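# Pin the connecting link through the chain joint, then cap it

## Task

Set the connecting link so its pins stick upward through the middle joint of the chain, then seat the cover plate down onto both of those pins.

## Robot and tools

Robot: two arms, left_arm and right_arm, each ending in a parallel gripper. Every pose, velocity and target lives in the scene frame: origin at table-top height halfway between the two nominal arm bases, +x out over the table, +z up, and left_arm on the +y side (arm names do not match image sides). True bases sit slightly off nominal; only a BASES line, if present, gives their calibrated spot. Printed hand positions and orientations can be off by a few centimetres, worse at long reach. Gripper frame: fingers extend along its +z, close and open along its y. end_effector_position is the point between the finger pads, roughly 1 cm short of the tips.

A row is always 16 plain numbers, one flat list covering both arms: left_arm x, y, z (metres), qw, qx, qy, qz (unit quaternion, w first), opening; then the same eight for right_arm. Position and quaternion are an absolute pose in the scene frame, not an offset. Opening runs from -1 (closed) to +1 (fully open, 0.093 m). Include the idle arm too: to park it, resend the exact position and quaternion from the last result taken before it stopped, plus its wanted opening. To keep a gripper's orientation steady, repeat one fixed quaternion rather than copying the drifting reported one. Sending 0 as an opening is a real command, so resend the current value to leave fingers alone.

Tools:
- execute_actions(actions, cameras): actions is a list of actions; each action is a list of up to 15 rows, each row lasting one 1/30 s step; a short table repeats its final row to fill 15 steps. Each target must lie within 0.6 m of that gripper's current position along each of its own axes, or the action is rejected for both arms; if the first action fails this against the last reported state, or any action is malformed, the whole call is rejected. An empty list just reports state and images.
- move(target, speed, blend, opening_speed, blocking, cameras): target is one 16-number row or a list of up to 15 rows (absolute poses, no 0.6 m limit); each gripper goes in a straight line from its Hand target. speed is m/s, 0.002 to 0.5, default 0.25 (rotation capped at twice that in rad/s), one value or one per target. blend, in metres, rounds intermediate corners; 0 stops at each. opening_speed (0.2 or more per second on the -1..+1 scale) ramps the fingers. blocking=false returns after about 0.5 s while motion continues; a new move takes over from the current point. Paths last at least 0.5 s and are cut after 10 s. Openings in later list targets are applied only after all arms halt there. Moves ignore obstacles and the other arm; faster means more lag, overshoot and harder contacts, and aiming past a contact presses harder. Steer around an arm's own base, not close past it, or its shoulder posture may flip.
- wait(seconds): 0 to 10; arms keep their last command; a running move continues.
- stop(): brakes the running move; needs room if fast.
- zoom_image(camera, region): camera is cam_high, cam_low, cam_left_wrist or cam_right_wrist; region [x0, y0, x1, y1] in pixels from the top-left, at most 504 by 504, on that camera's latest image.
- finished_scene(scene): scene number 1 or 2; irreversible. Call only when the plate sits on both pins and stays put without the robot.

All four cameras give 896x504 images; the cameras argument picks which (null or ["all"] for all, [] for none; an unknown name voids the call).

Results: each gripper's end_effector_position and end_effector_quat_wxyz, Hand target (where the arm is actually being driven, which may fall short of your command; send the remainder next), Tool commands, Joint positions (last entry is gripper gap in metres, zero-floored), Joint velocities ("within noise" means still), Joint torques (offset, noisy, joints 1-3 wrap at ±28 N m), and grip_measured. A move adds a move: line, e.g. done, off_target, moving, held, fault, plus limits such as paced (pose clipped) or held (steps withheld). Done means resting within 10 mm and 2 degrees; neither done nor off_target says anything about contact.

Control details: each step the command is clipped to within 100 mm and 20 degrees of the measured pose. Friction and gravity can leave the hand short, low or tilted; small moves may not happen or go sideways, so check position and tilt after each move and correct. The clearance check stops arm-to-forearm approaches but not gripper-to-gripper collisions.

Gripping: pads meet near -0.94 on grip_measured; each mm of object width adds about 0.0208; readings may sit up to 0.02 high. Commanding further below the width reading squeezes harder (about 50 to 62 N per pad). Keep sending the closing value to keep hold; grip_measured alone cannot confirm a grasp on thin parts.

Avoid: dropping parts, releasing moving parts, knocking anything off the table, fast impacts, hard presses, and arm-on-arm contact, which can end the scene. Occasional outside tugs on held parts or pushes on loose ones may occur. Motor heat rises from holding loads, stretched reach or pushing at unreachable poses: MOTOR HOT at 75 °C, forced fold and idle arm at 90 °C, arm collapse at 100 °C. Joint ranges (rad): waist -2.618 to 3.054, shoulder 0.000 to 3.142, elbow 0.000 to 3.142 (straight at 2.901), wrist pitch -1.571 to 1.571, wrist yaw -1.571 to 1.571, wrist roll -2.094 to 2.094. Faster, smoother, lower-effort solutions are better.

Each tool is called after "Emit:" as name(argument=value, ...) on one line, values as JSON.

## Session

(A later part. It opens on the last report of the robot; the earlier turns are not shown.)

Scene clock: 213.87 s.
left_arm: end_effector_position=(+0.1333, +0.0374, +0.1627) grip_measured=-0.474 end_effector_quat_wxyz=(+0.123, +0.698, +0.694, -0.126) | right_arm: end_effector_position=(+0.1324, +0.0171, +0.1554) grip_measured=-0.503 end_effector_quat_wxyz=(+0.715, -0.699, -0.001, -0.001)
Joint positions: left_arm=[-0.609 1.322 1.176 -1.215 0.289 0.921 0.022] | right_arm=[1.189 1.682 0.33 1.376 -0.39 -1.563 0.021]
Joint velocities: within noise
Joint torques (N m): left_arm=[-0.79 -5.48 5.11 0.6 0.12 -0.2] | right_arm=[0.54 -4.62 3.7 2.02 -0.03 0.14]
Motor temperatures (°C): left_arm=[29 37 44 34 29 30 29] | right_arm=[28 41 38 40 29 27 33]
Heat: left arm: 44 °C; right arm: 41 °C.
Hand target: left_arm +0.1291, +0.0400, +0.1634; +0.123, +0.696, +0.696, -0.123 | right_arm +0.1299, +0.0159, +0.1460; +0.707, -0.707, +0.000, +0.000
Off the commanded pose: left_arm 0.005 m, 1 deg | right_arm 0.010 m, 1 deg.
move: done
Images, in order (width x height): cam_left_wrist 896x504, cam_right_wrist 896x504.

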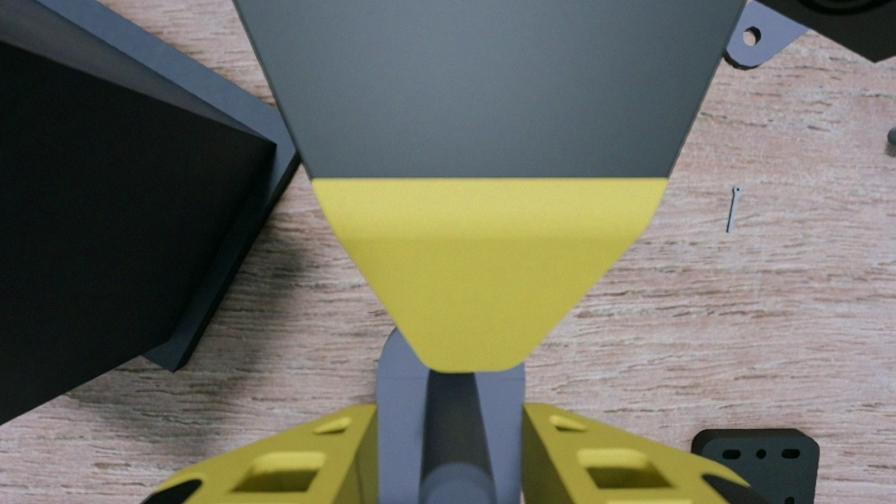

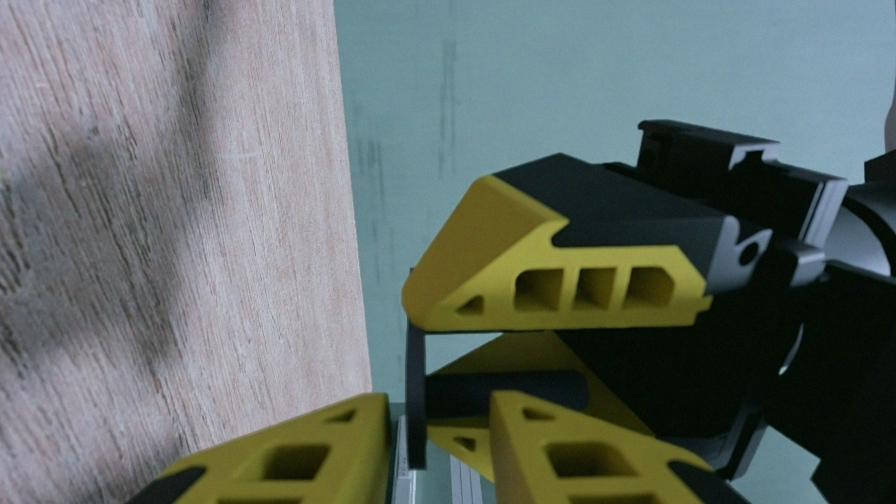

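Emit:
move(target=[[0.1290,0.040,0.1635,0.1228,0.6964,0.6964,-0.1228,-0.55,0.13,-0.01,0.147,0.7071,-0.7071,0,0,-0.5],[0.1290,0.040,0.1635,0.1228,0.6964,0.6964,-0.1228,-0.55,0.10,-0.09,0.16,0.7071,-0.7071,0,0,-0.5]], speed=[0.04,0.12], blend=0.01)

Scene clock: 217.20 s.
left_arm: end_effector_position=(+0.1333, +0.0374, +0.1627) grip_measured=-0.474 end_effector_quat_wxyz=(+0.123, +0.698, +0.694, -0.126) | right_arm: end_effector_position=(+0.1004, -0.0854, +0.1676) grip_measured=-0.503 end_effector_quat_wxyz=(+0.705, -0.710, -0.002, +0.003)
Joint positions: left_arm=[-0.609 1.322 1.176 -1.215 0.289 0.92 0.022] | right_arm=[1.109 0.863 0.012 0.843 -0.476 -1.573 0.021]
Joint velocities: within noise
Joint torques (N m): left_arm=[-0.77 -5.49 5.08 0.6 0.11 -0.19] | right_arm=[-0.64 -1.44 5.82 1.83 -0.17 0.12]
Motor temperatures (°C): left_arm=[29 37 44 34 29 30 29] | right_arm=[28 41 37 41 29 27 33]
Heat: left arm: 44 °C; right arm: 41 °C.
Hand target: left_arm +0.1291, +0.0400, +0.1634; +0.123, +0.696, +0.696, -0.123 | right_arm +0.1003, -0.0878, +0.1609; +0.698, -0.716, -0.002, +0.002
Off the commanded pose: left_arm 0.005 m, 1 deg | right_arm 0.009 m, 1 deg.
joint sent to its limit (right arm) — joint 3 (elbow), lower limit, where the elbow is as bent as it goes. The joint targets still meet the commanded pose.
move: done

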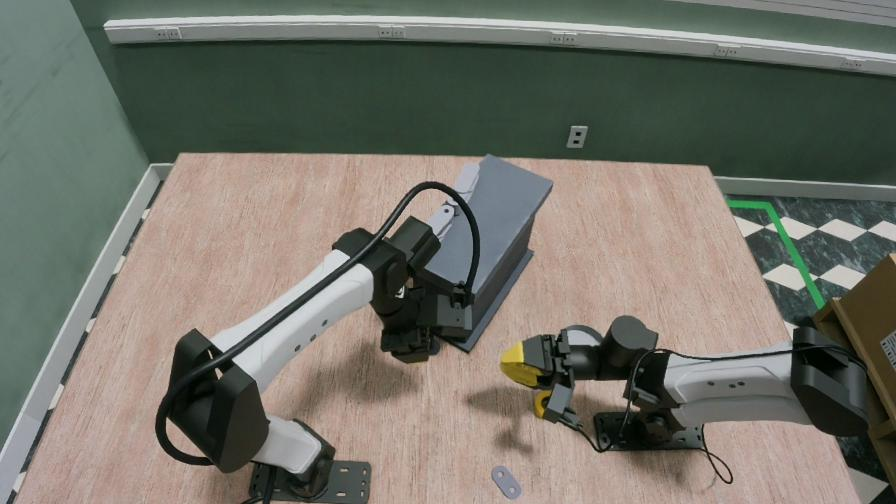

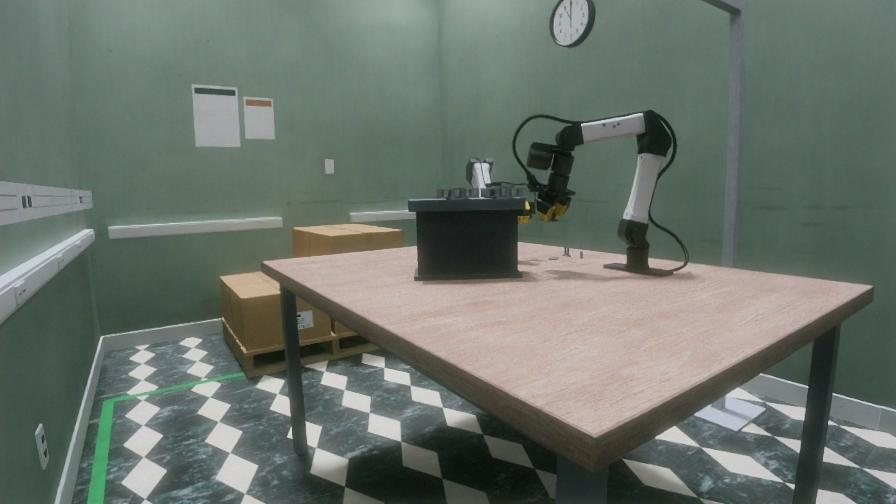

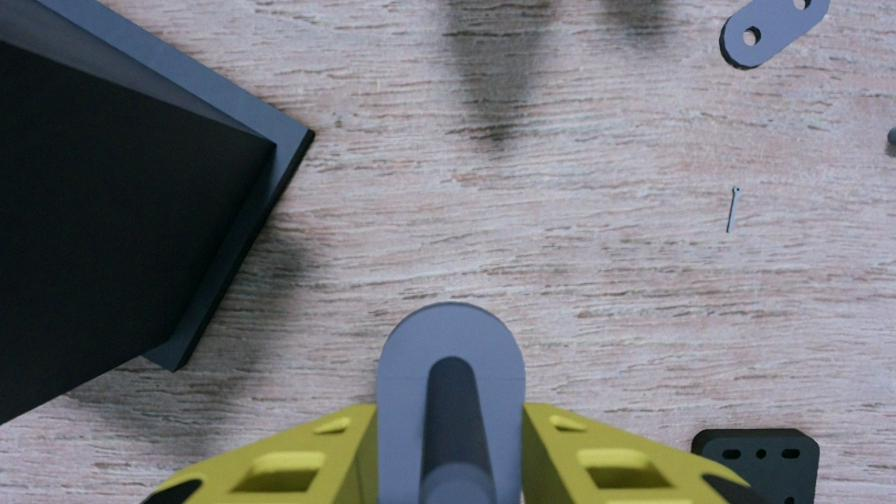

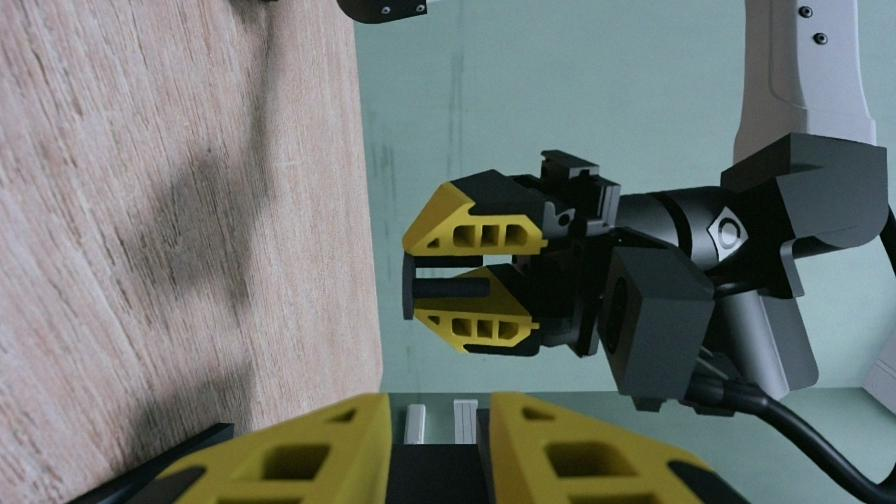

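Emit:
move(target=[[0.1320,0.040,0.06,0.1228,0.6964,0.6964,-0.1228,-0.55,0.08,-0.16,0.20,0.7071,-0.7071,0,0,-0.5],[0.1320,0.040,0.03,0.1228,0.6964,0.6964,-0.1228,-0.55,0.08,-0.16,0.20,0.7071,-0.7071,0,0,-0.5]], speed=[0.1,0.05], blend=0.005)

Scene clock: 220.83 s.
left_arm: end_effector_position=(+0.1303, +0.0396, +0.0340) grip_measured=-0.474 end_effector_quat_wxyz=(+0.124, +0.698, +0.694, -0.126) | right_arm: end_effector_position=(+0.0827, -0.1544, +0.1910) grip_measured=-0.503 end_effector_quat_wxyz=(+0.687, -0.726, -0.007, +0.025)
Joint positions: left_arm=[-0.609 1.4 0.711 -0.672 0.289 0.92 0.022] | right_arm=[0.781 0.019 0.134 -0.197 -0.842 -1.606 0.021]
Joint velocities: within noise
Joint torques (N m): left_arm=[-0.13 -2.88 4.98 0.85 0.12 -0.1] | right_arm=[-0.65 1.74 9.32 1.62 -0.23 0.13]
Motor temperatures (°C): left_arm=[29 37 44 34 29 30 30] | right_arm=[28 41 38 41 29 27 32]
Heat: left arm: 44 °C; right arm: 41 °C.
Hand target: left_arm +0.1319, +0.0401, +0.0301; +0.123, +0.696, +0.696, -0.123 | right_arm +0.0808, -0.1569, +0.2003; +0.692, -0.721, -0.016, +0.017
Off the commanded pose: left_arm 0.004 m, 1 deg | right_arm 0.011 m, 4 deg.
joint sent to its limit (right arm) — joint 2 (shoulder), lower limit. The joint targets are off in orientation, not in position.
move: off_target (right_arm)

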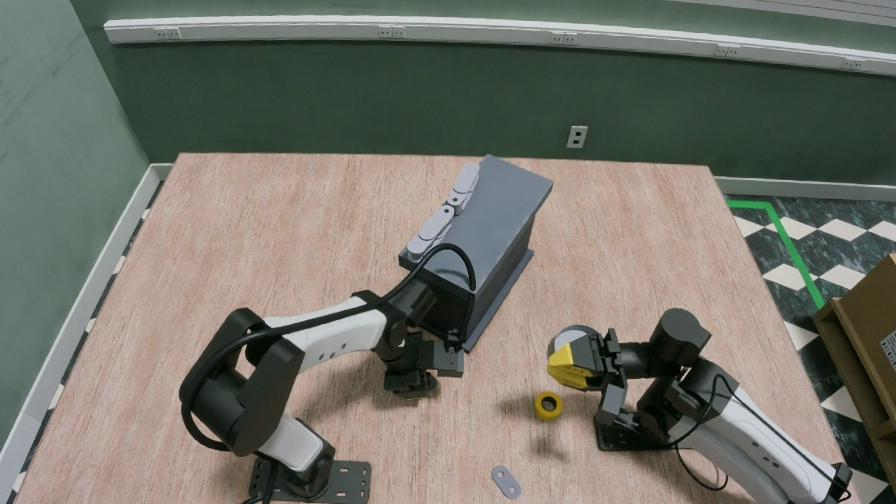

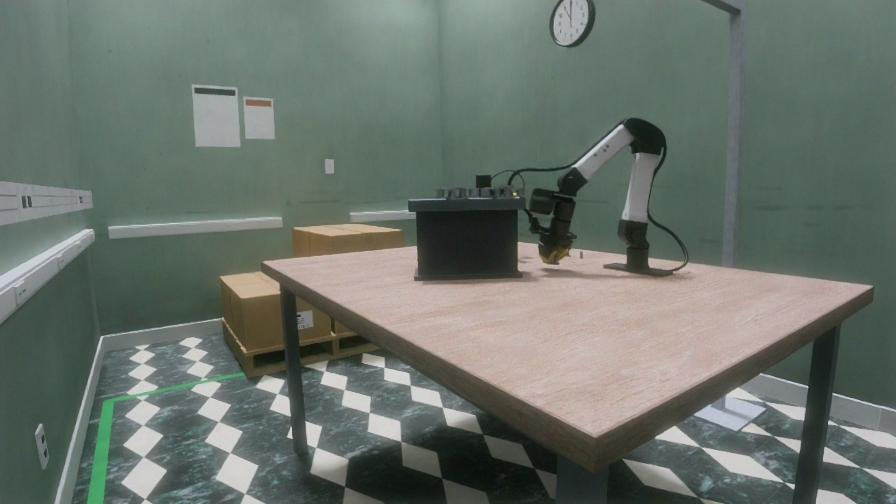

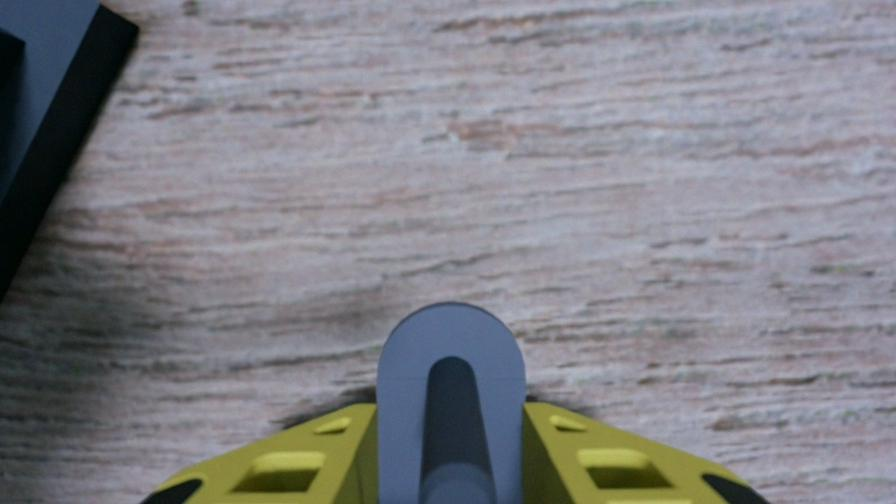

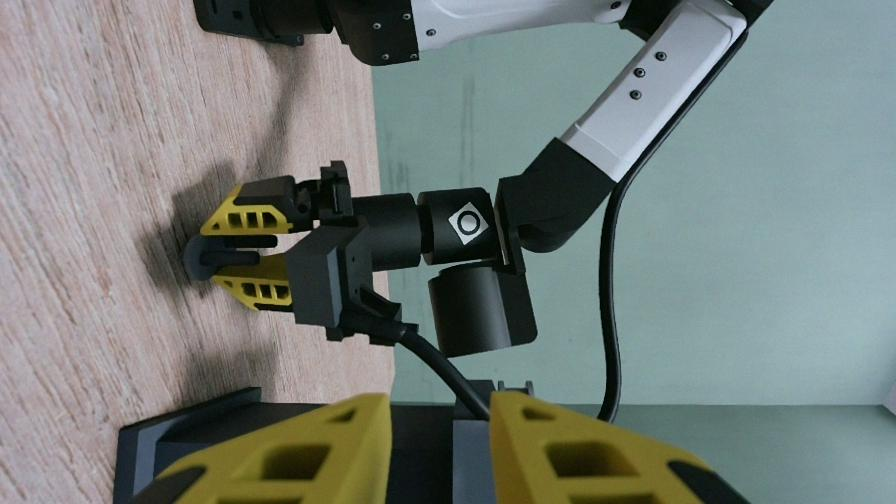

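Emit:
move(target=[[0.1320,0.040,0.014,0.1228,0.6964,0.6964,-0.1228,-0.55,0.08,-0.155,0.19,0.687,-0.726,-0.007,0.025,-0.5]], speed=[0.03], cameras=["cam_left_wrist","cam_right_wrist"])

Emit:
zoom_image(camera="cam_right_wrist", region=[120, 180, 360, 340])

Scene clock: 222.40 s.
left_arm: end_effector_position=(+0.1305, +0.0393, +0.0181) grip_measured=-0.474 end_effector_quat_wxyz=(+0.124, +0.698, +0.694, -0.126) | right_arm: end_effector_position=(+0.0814, -0.1542, +0.1906) grip_measured=-0.503 end_effector_quat_wxyz=(+0.686, -0.727, -0.009, +0.027)
Joint positions: left_arm=[-0.609 1.436 0.669 -0.594 0.289 0.92 0.022] | right_arm=[0.787 0.019 0.134 -0.199 -0.842 -1.606 0.021]
Joint velocities: within noise
Joint torques (N m): left_arm=[-0.13 -2.97 4.74 0.82 0.13 -0.1] | right_arm=[0.55 1.73 7.34 1.64 -0.06 0.2]
Motor temperatures (°C): left_arm=[29 37 44 34 29 30 30] | right_arm=[28 41 38 40 29 27 32]
Heat: left arm: 44 °C; right arm: 41 °C.
Hand target: left_arm +0.1319, +0.0401, +0.0141; +0.123, +0.696, +0.696, -0.123 | right_arm +0.0803, -0.1547, +0.1901; +0.685, -0.728, -0.009, +0.027
Off the commanded pose: left_arm 0.004 m, 1 deg | right_arm 0.002 m, 0 deg.
joint sent to its limit (right arm) — joint 2 (shoulder), lower limit. The joint targets still meet the commanded pose.
move: done
Images, in order (width x height): cam_left_wrist 896x504, cam_right_wrist 896x504.

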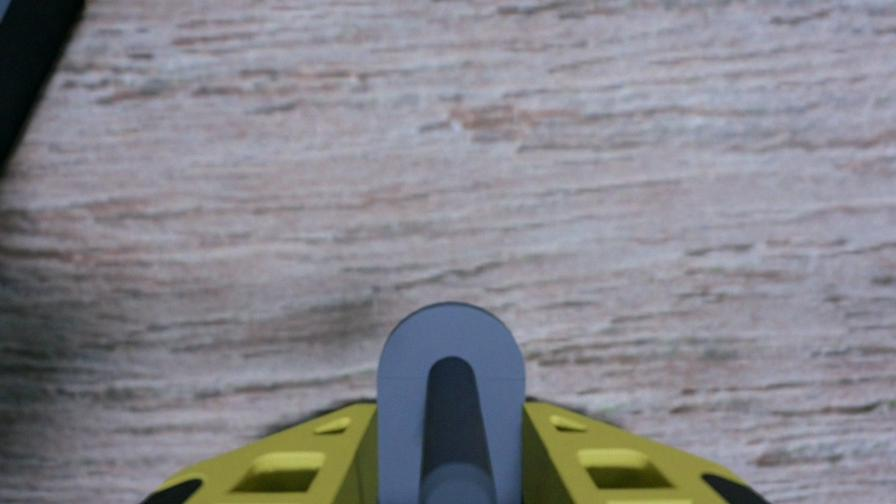

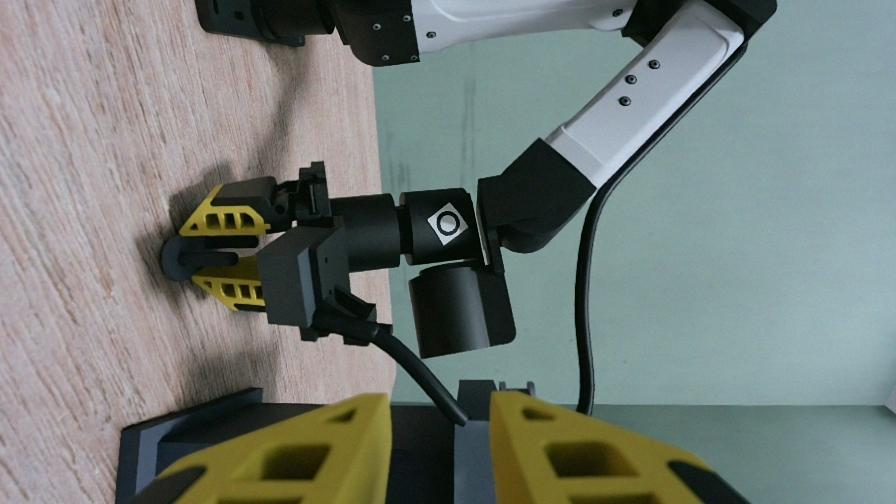

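Scaled by 2.100 from the camera's 896x504 image, which has a finer 1280x720 frame.

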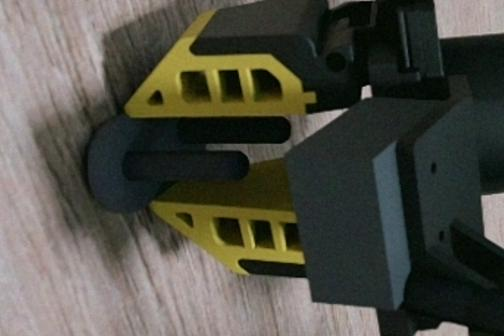

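Emit:
move(target=[[0.1320,0.040,0.010,0.1228,0.6964,0.6964,-0.1228,-0.55,0.08,-0.155,0.19,0.687,-0.726,-0.007,0.025,-0.5]], speed=[0.02], cameras=["cam_left_wrist"])

Scene clock: 223.37 s.
left_arm: end_effector_position=(+0.1307, +0.0392, +0.0161) grip_measured=-0.474 end_effector_quat_wxyz=(+0.124, +0.698, +0.694, -0.126) | right_arm: end_effector_position=(+0.0814, -0.1542, +0.1905) grip_measured=-0.503 end_effector_quat_wxyz=(+0.686, -0.727, -0.009, +0.028)
Joint positions: left_arm=[-0.609 1.441 0.664 -0.582 0.289 0.92 0.022] | right_arm=[0.787 0.019 0.134 -0.2 -0.842 -1.606 0.021]
Joint velocities: within noise
Joint torques (N m): left_arm=[-0.13 -2.55 4.34 0.91 0.12 -0.1] | right_arm=[0.57 1.73 7.35 1.66 -0.06 0.2]
Motor temperatures (°C): left_arm=[29 37 44 34 29 30 30] | right_arm=[28 41 38 40 29 27 32]
Heat: left arm: 44 °C; right arm: 41 °C.
Hand target: left_arm +0.1318, +0.0401, +0.0103; +0.123, +0.696, +0.696, -0.123 | right_arm +0.0803, -0.1547, +0.1901; +0.685, -0.728, -0.009, +0.027
Off the commanded pose: left_arm 0.006 m, 1 deg | right_arm 0.002 m, 0 deg.
joint sent to its limit (right arm) — joint 2 (shoulder), lower limit. The joint targets still meet the commanded pose.
move: done
Images, in order (width x height): cam_left_wrist 896x504.

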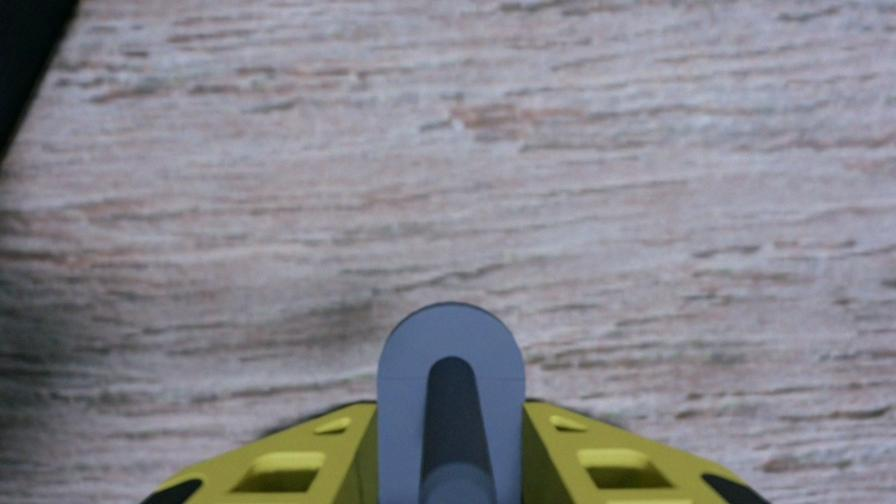

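Emit:
move(target=[[0.1320,0.040,0.006,0.1228,0.6964,0.6964,-0.1228,-0.55,0.08,-0.155,0.19,0.687,-0.726,-0.007,0.025,-0.5]], speed=[0.02], cameras=["cam_left_wrist","cam_right_wrist"])

Emit:
zoom_image(camera="cam_right_wrist", region=[120, 180, 300, 320])

Scene clock: 224.40 s.
left_arm: end_effector_position=(+0.1306, +0.0393, +0.0156) grip_measured=-0.474 end_effector_quat_wxyz=(+0.125, +0.698, +0.694, -0.126) | right_arm: end_effector_position=(+0.0814, -0.1542, +0.1904) grip_measured=-0.503 end_effector_quat_wxyz=(+0.686, -0.727, -0.009, +0.028)
Joint positions: left_arm=[-0.609 1.441 0.661 -0.579 0.289 0.92 0.022] | right_arm=[0.787 0.019 0.134 -0.2 -0.842 -1.606 0.021]
Joint velocities: within noise
Joint torques (N m): left_arm=[-0.12 -1.74 3.67 1.05 0.13 -0.1] | right_arm=[0.57 1.73 7.34 1.66 -0.06 0.2]
Motor temperatures (°C): left_arm=[29 37 44 34 29 30 30] | right_arm=[28 41 38 40 29 27 32]
Heat: left arm: 44 °C; right arm: 41 °C.
Hand target: left_arm +0.1315, +0.0404, +0.0065; +0.122, +0.696, +0.696, -0.123 | right_arm +0.0803, -0.1547, +0.1900; +0.685, -0.728, -0.009, +0.027
Off the commanded pose: left_arm 0.010 m, 1 deg | right_arm 0.002 m, 0 deg.
joint sent to its limit (right arm) — joint 2 (shoulder), lower limit. The joint targets still meet the commanded pose.
move: done
Images, in order (width x height): cam_left_wrist 896x504, cam_right_wrist 896x504.

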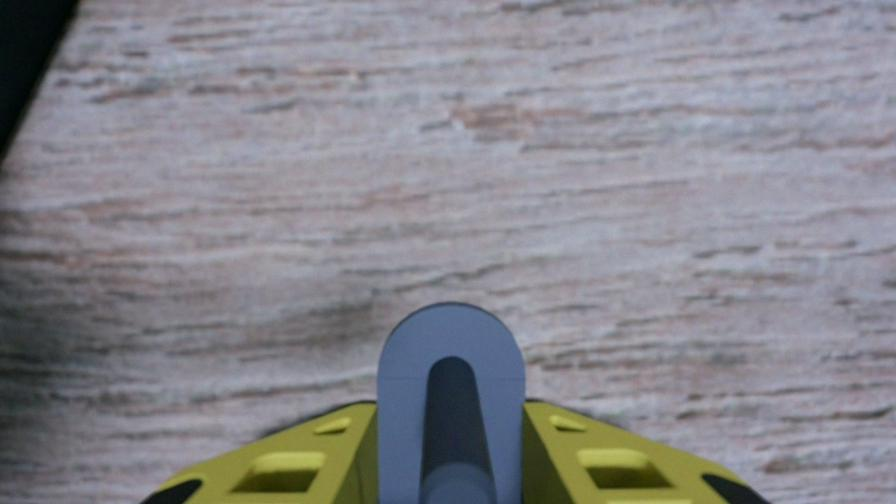

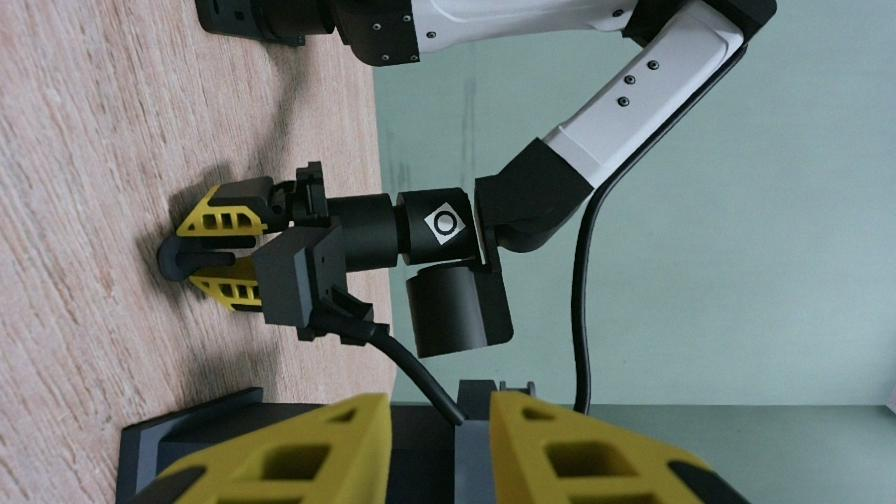

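Scaled by 2.800 from the camera's 896x504 image, which has a finer 1280x720 frame.

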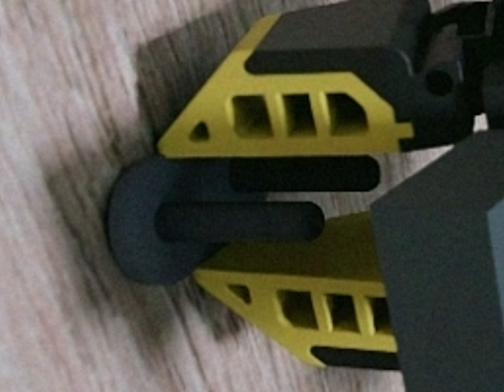

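Emit:
move(target=[[0.1315,0.040,0.010,0.1228,0.6964,0.6964,-0.1228,-0.2,0.08,-0.155,0.19,0.687,-0.726,-0.007,0.025,-0.5]], opening_speed=0.3, cameras=["cam_left_wrist","cam_right_wrist"])

Scene clock: 226.03 s.
left_arm: end_effector_position=(+0.1280, +0.0398, +0.0155) grip_measured=-0.202 end_effector_quat_wxyz=(+0.120, +0.698, +0.694, -0.130) | right_arm: end_effector_position=(+0.0815, -0.1542, +0.1904) grip_measured=-0.503 end_effector_quat_wxyz=(+0.686, -0.727, -0.008, +0.028)
Joint positions: left_arm=[-0.609 1.441 0.661 -0.589 0.296 0.92 0.035] | right_arm=[0.787 0.019 0.134 -0.2 -0.842 -1.606 0.021]
Joint velocities: within noise
Joint torques (N m): left_arm=[-0.25 -2.7 4.37 0.95 0.06 -0.11] | right_arm=[0.58 1.7 7.34 1.66 -0.06 0.19]
Motor temperatures (°C): left_arm=[29 37 44 34 29 30 30] | right_arm=[28 40 38 40 29 27 32]
Heat: left arm: 44 °C; right arm: 40 °C.
Hand target: left_arm +0.1313, +0.0402, +0.0103; +0.123, +0.696, +0.696, -0.123 | right_arm +0.0804, -0.1547, +0.1901; +0.685, -0.728, -0.009, +0.027
Off the commanded pose: left_arm 0.007 m, 1 deg | right_arm 0.002 m, 0 deg.
joint sent to its limit (right arm) — joint 2 (shoulder), lower limit. The joint targets still meet the commanded pose.
move: done
Images, in order (width x height): cam_left_wrist 896x504, cam_right_wrist 896x504.

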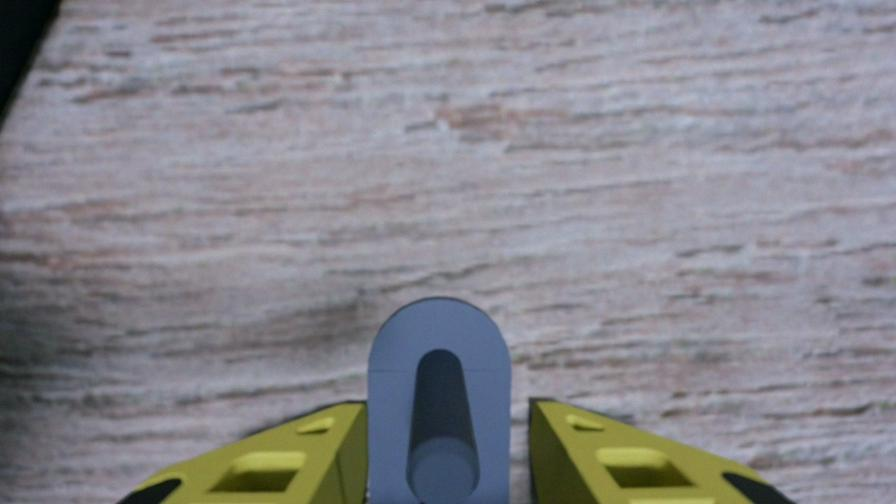

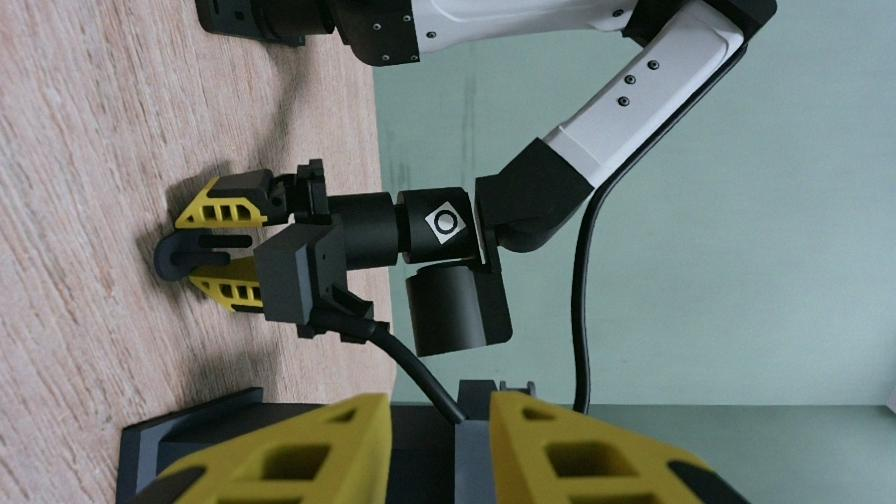

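Emit:
move(target=[[0.1315,0.040,0.013,0.1228,0.6964,0.6964,-0.1228,0.0,0.08,-0.155,0.19,0.687,-0.726,-0.007,0.025,-0.5],[0.1305,0.075,0.115,0.1228,0.6964,0.6964,-0.1228,0.0,0.08,-0.155,0.19,0.687,-0.726,-0.007,0.025,-0.5]], speed=[0.05,0.06], opening_speed=0.4)

Scene clock: 229.63 s.
left_arm: end_effector_position=(+0.1300, +0.0752, +0.1071) grip_measured=-0.002 end_effector_quat_wxyz=(+0.114, +0.693, +0.701, -0.122) | right_arm: end_effector_position=(+0.0815, -0.1542, +0.1904) grip_measured=-0.503 end_effector_quat_wxyz=(+0.686, -0.727, -0.008, +0.028)
Joint positions: left_arm=[-0.476 1.256 0.915 -1.074 0.299 1.043 0.045] | right_arm=[0.787 0.019 0.134 -0.2 -0.842 -1.606 0.021]
Joint velocities: within noise
Joint torques (N m): left_arm=[0.31 -4.26 7.36 0.42 0.29 0.07] | right_arm=[0.57 1.74 7.35 1.66 -0.06 0.19]
Motor temperatures (°C): left_arm=[29 37 44 34 29 30 30] | right_arm=[28 40 38 40 29 27 32]
Heat: left arm: 44 °C; right arm: 40 °C.
Hand target: left_arm +0.1304, +0.0750, +0.1147; +0.123, +0.696, +0.696, -0.123 | right_arm +0.0804, -0.1547, +0.1901; +0.685, -0.728, -0.009, +0.027
Off the commanded pose: left_arm 0.008 m, 1 deg | right_arm 0.002 m, 0 deg.
joint sent to its limit (right arm) — joint 2 (shoulder), lower limit. The joint targets still meet the commanded pose.
move: done

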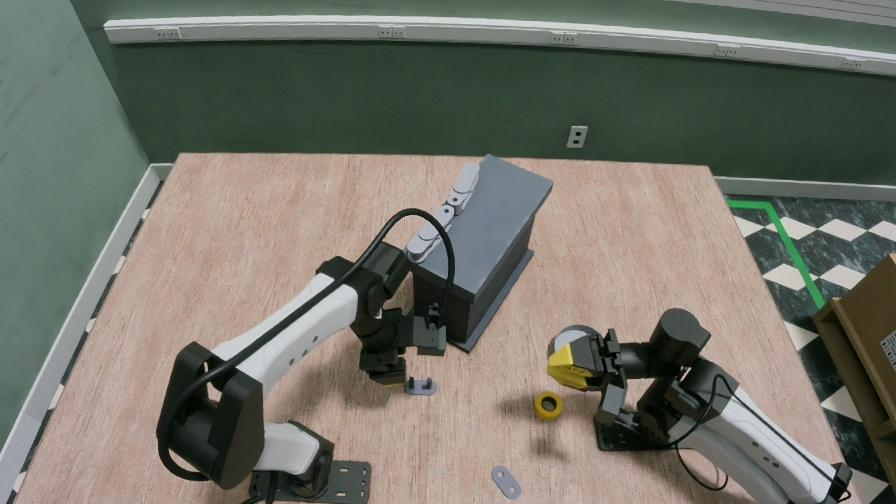

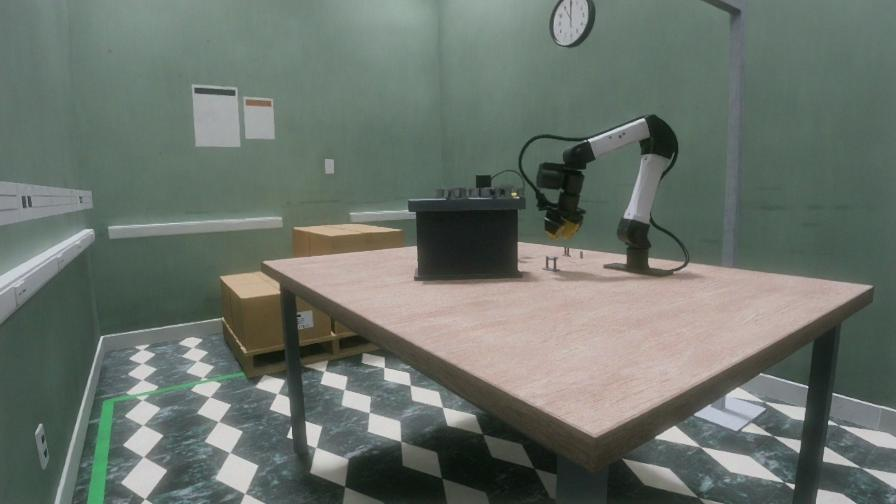

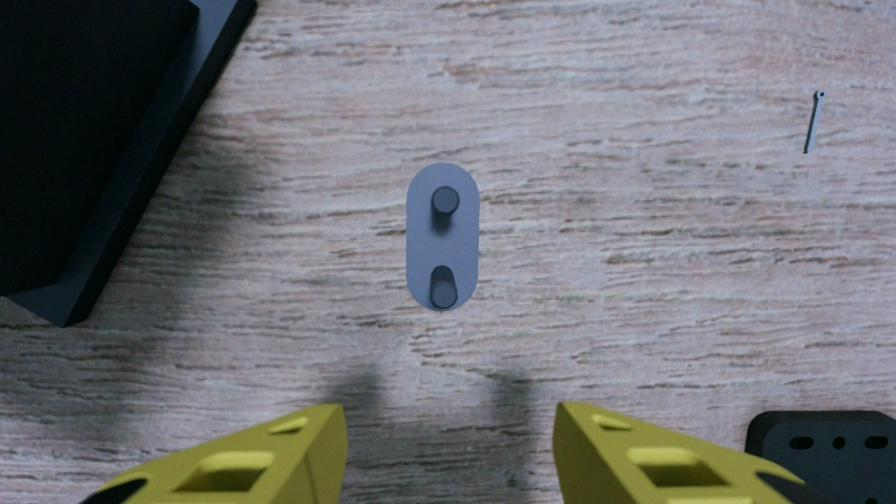

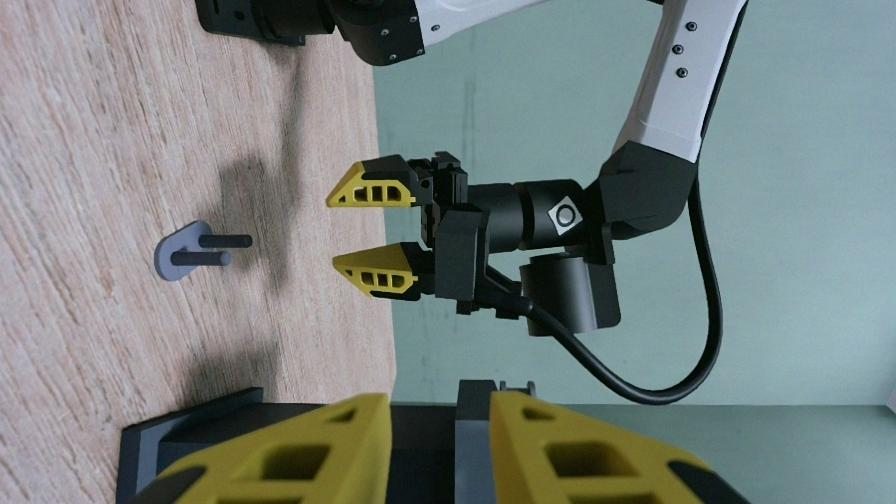

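Emit:
move(target=[[0.1305,0.095,0.20,0.1228,0.6964,0.6964,-0.1228,0.0,0.08,-0.155,0.19,0.687,-0.726,-0.007,0.025,-0.5],[0.17,0.08,0.34,0.2831,0.2394,0.9258,-0.0732,0.1,0.08,-0.155,0.19,0.687,-0.726,-0.007,0.025,-0.5],[0.28,0.04,0.33,0.2831,0.2394,0.9258,-0.0732,0.1,0.08,-0.155,0.19,0.687,-0.726,-0.007,0.025,-0.5]], speed=[0.2,0.3,0.2], blend=0.03)

Scene clock: 236.47 s.
left_arm: end_effector_position=(+0.2770, +0.0423, +0.3279) grip_measured=+0.098 end_effector_quat_wxyz=(+0.281, +0.234, +0.928, -0.069) | right_arm: end_effector_position=(+0.0815, -0.1542, +0.1904) grip_measured=-0.503 end_effector_quat_wxyz=(+0.686, -0.727, -0.008, +0.028)
Joint positions: left_arm=[-0.51 1.632 2.043 -1.396 -0.023 -0.028 0.05] | right_arm=[0.787 0.019 0.134 -0.2 -0.842 -1.606 0.021]
Joint velocities: within noise
Joint torques (N m): left_arm=[0.21 -4.93 6.86 1.42 0.11 0.14] | right_arm=[0.57 1.73 7.34 1.66 -0.07 0.19]
Motor temperatures (°C): left_arm=[29 36 45 34 29 30 29] | right_arm=[28 40 38 40 29 27 32]
Heat: left arm: 45 °C; right arm: 40 °C.
Hand target: left_arm +0.2799, +0.0401, +0.3300; +0.283, +0.239, +0.926, -0.073 | right_arm +0.0804, -0.1547, +0.1901; +0.685, -0.728, -0.009, +0.027
Off the commanded pose: left_arm 0.004 m, 1 deg | right_arm 0.002 m, 0 deg.
joint sent to its limit (right arm) — joint 2 (shoulder), lower limit. The joint targets still meet the commanded pose.
move: done; blend cut to 0 m at target 2

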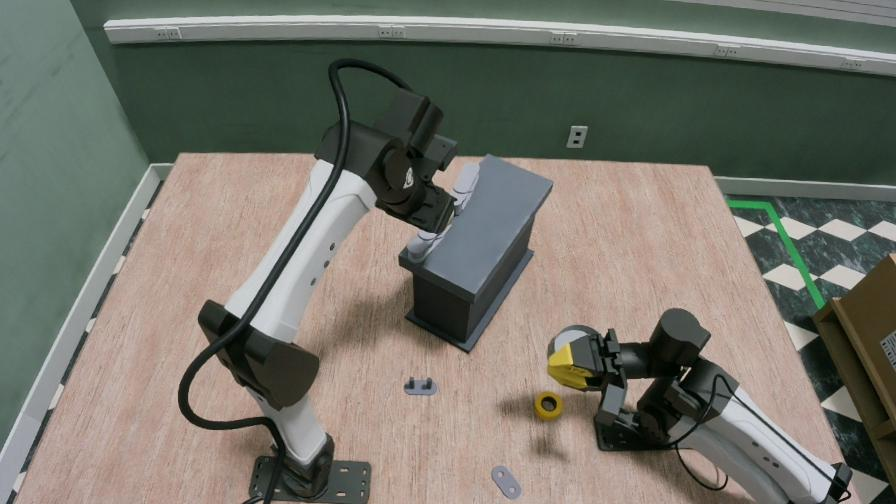

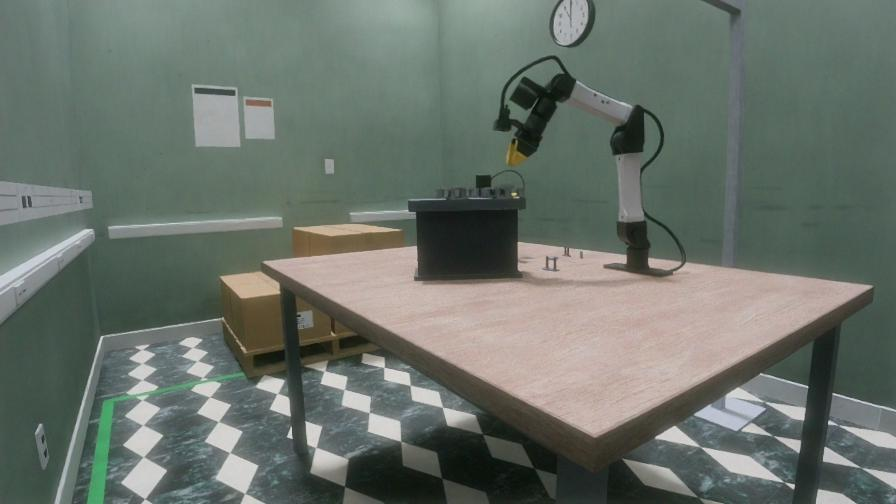

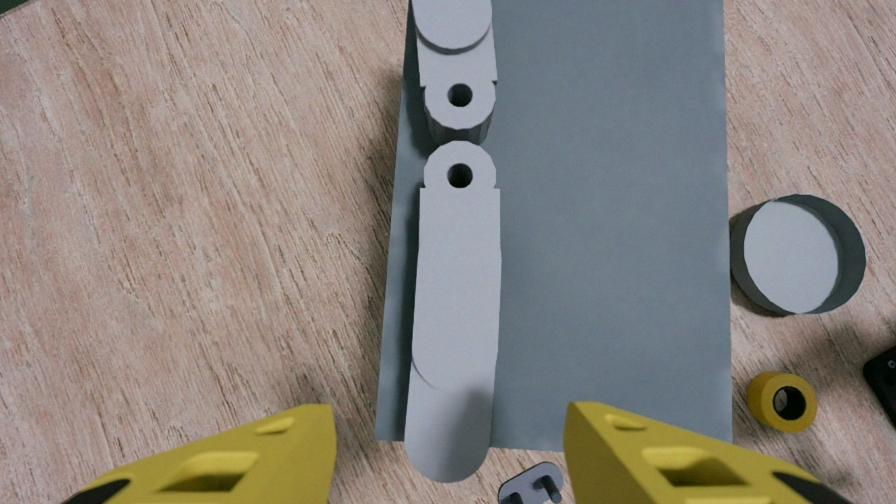

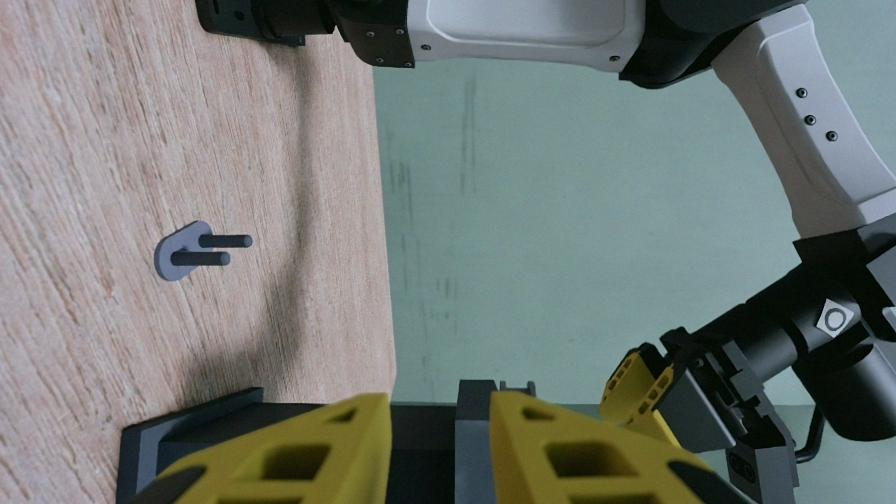

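Emit:
zoom_image(camera="cam_left_wrist", region=[340, 60, 640, 500])

Emit:
zoom_image(camera="cam_low", region=[400, 160, 560, 230])

Scaled by 1.145 from the camera's 896x504 image, which has a finer 1280x720 frame.

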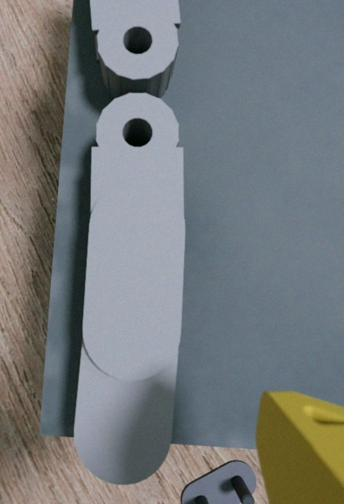

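Scaled by 3.150 from the camera's 896x504 image, which has a finer 1280x720 frame.

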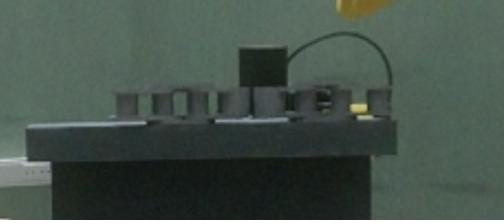

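Emit:
move(target=[[0.312,0.0190,0.280,0.2831,0.2394,0.9258,-0.0732,0.1,0.08,-0.155,0.19,0.687,-0.726,-0.007,0.025,-0.5]], speed=[0.12], cameras=["cam_left_wrist","cam_low"])

Emit:
zoom_image(camera="cam_low", region=[400, 120, 560, 230])

Scene clock: 241.97 s.
left_arm: end_effector_position=(+0.3097, +0.0231, +0.2861) grip_measured=+0.098 end_effector_quat_wxyz=(+0.288, +0.233, +0.926, -0.071) | right_arm: end_effector_position=(+0.0815, -0.1542, +0.1904) grip_measured=-0.503 end_effector_quat_wxyz=(+0.686, -0.727, -0.008, +0.028)
Joint positions: left_arm=[-0.51 1.663 1.871 -1.178 -0.022 -0.027 0.05] | right_arm=[0.787 0.019 0.134 -0.2 -0.842 -1.606 0.021]
Joint velocities: within noise
Joint torques (N m): left_arm=[-0.36 -5.65 5.49 1.49 0.05 0.05] | right_arm=[0.59 1.73 7.34 1.66 -0.06 0.2]
Motor temperatures (°C): left_arm=[29 37 45 35 29 30 29] | right_arm=[28 39 38 40 29 27 32]
Heat: left arm: 45 °C; right arm: 40 °C.
Hand target: left_arm +0.3119, +0.0191, +0.2800; +0.283, +0.239, +0.926, -0.073 | right_arm +0.0803, -0.1547, +0.1901; +0.685, -0.728, -0.009, +0.027
Off the commanded pose: left_arm 0.008 m, 1 deg | right_arm 0.002 m, 0 deg.
joint sent to its limit (right arm) — joint 2 (shoulder), lower limit. The joint targets still meet the commanded pose.
move: done
Images, in order (width x height): cam_low 896x504, cam_left_wrist 896x504.

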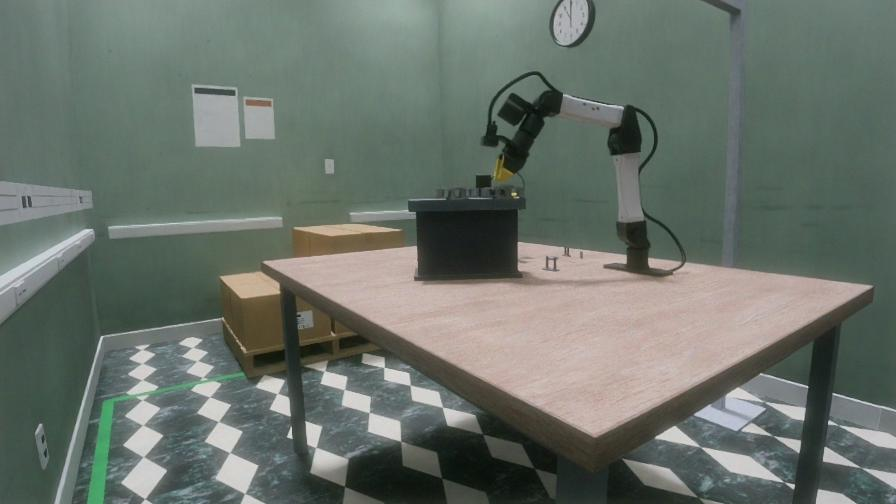

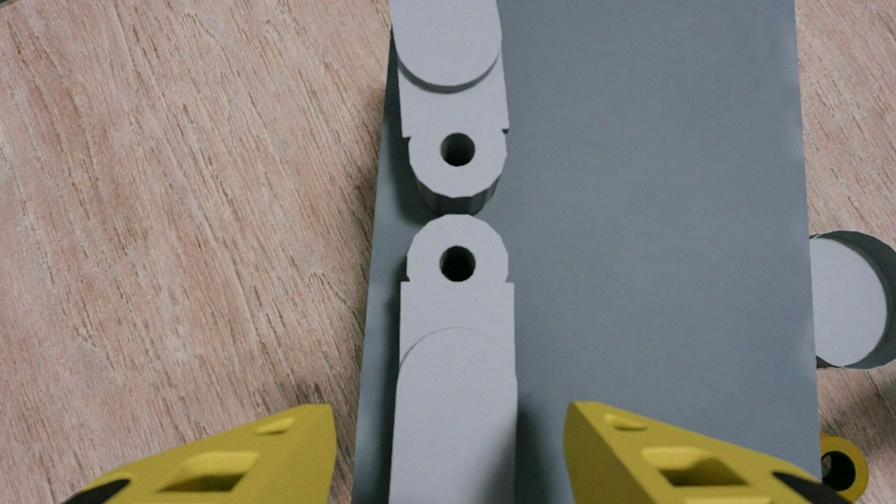

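Scaled by 3.150 from the camera's 896x504 image, which has a finer 1280x720 frame.

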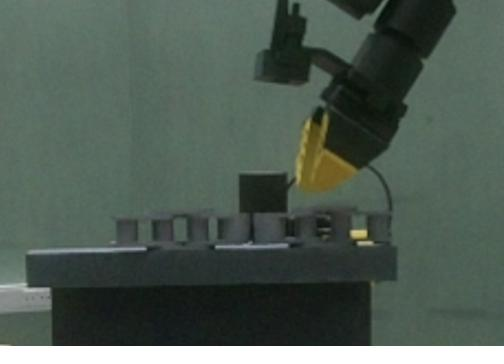

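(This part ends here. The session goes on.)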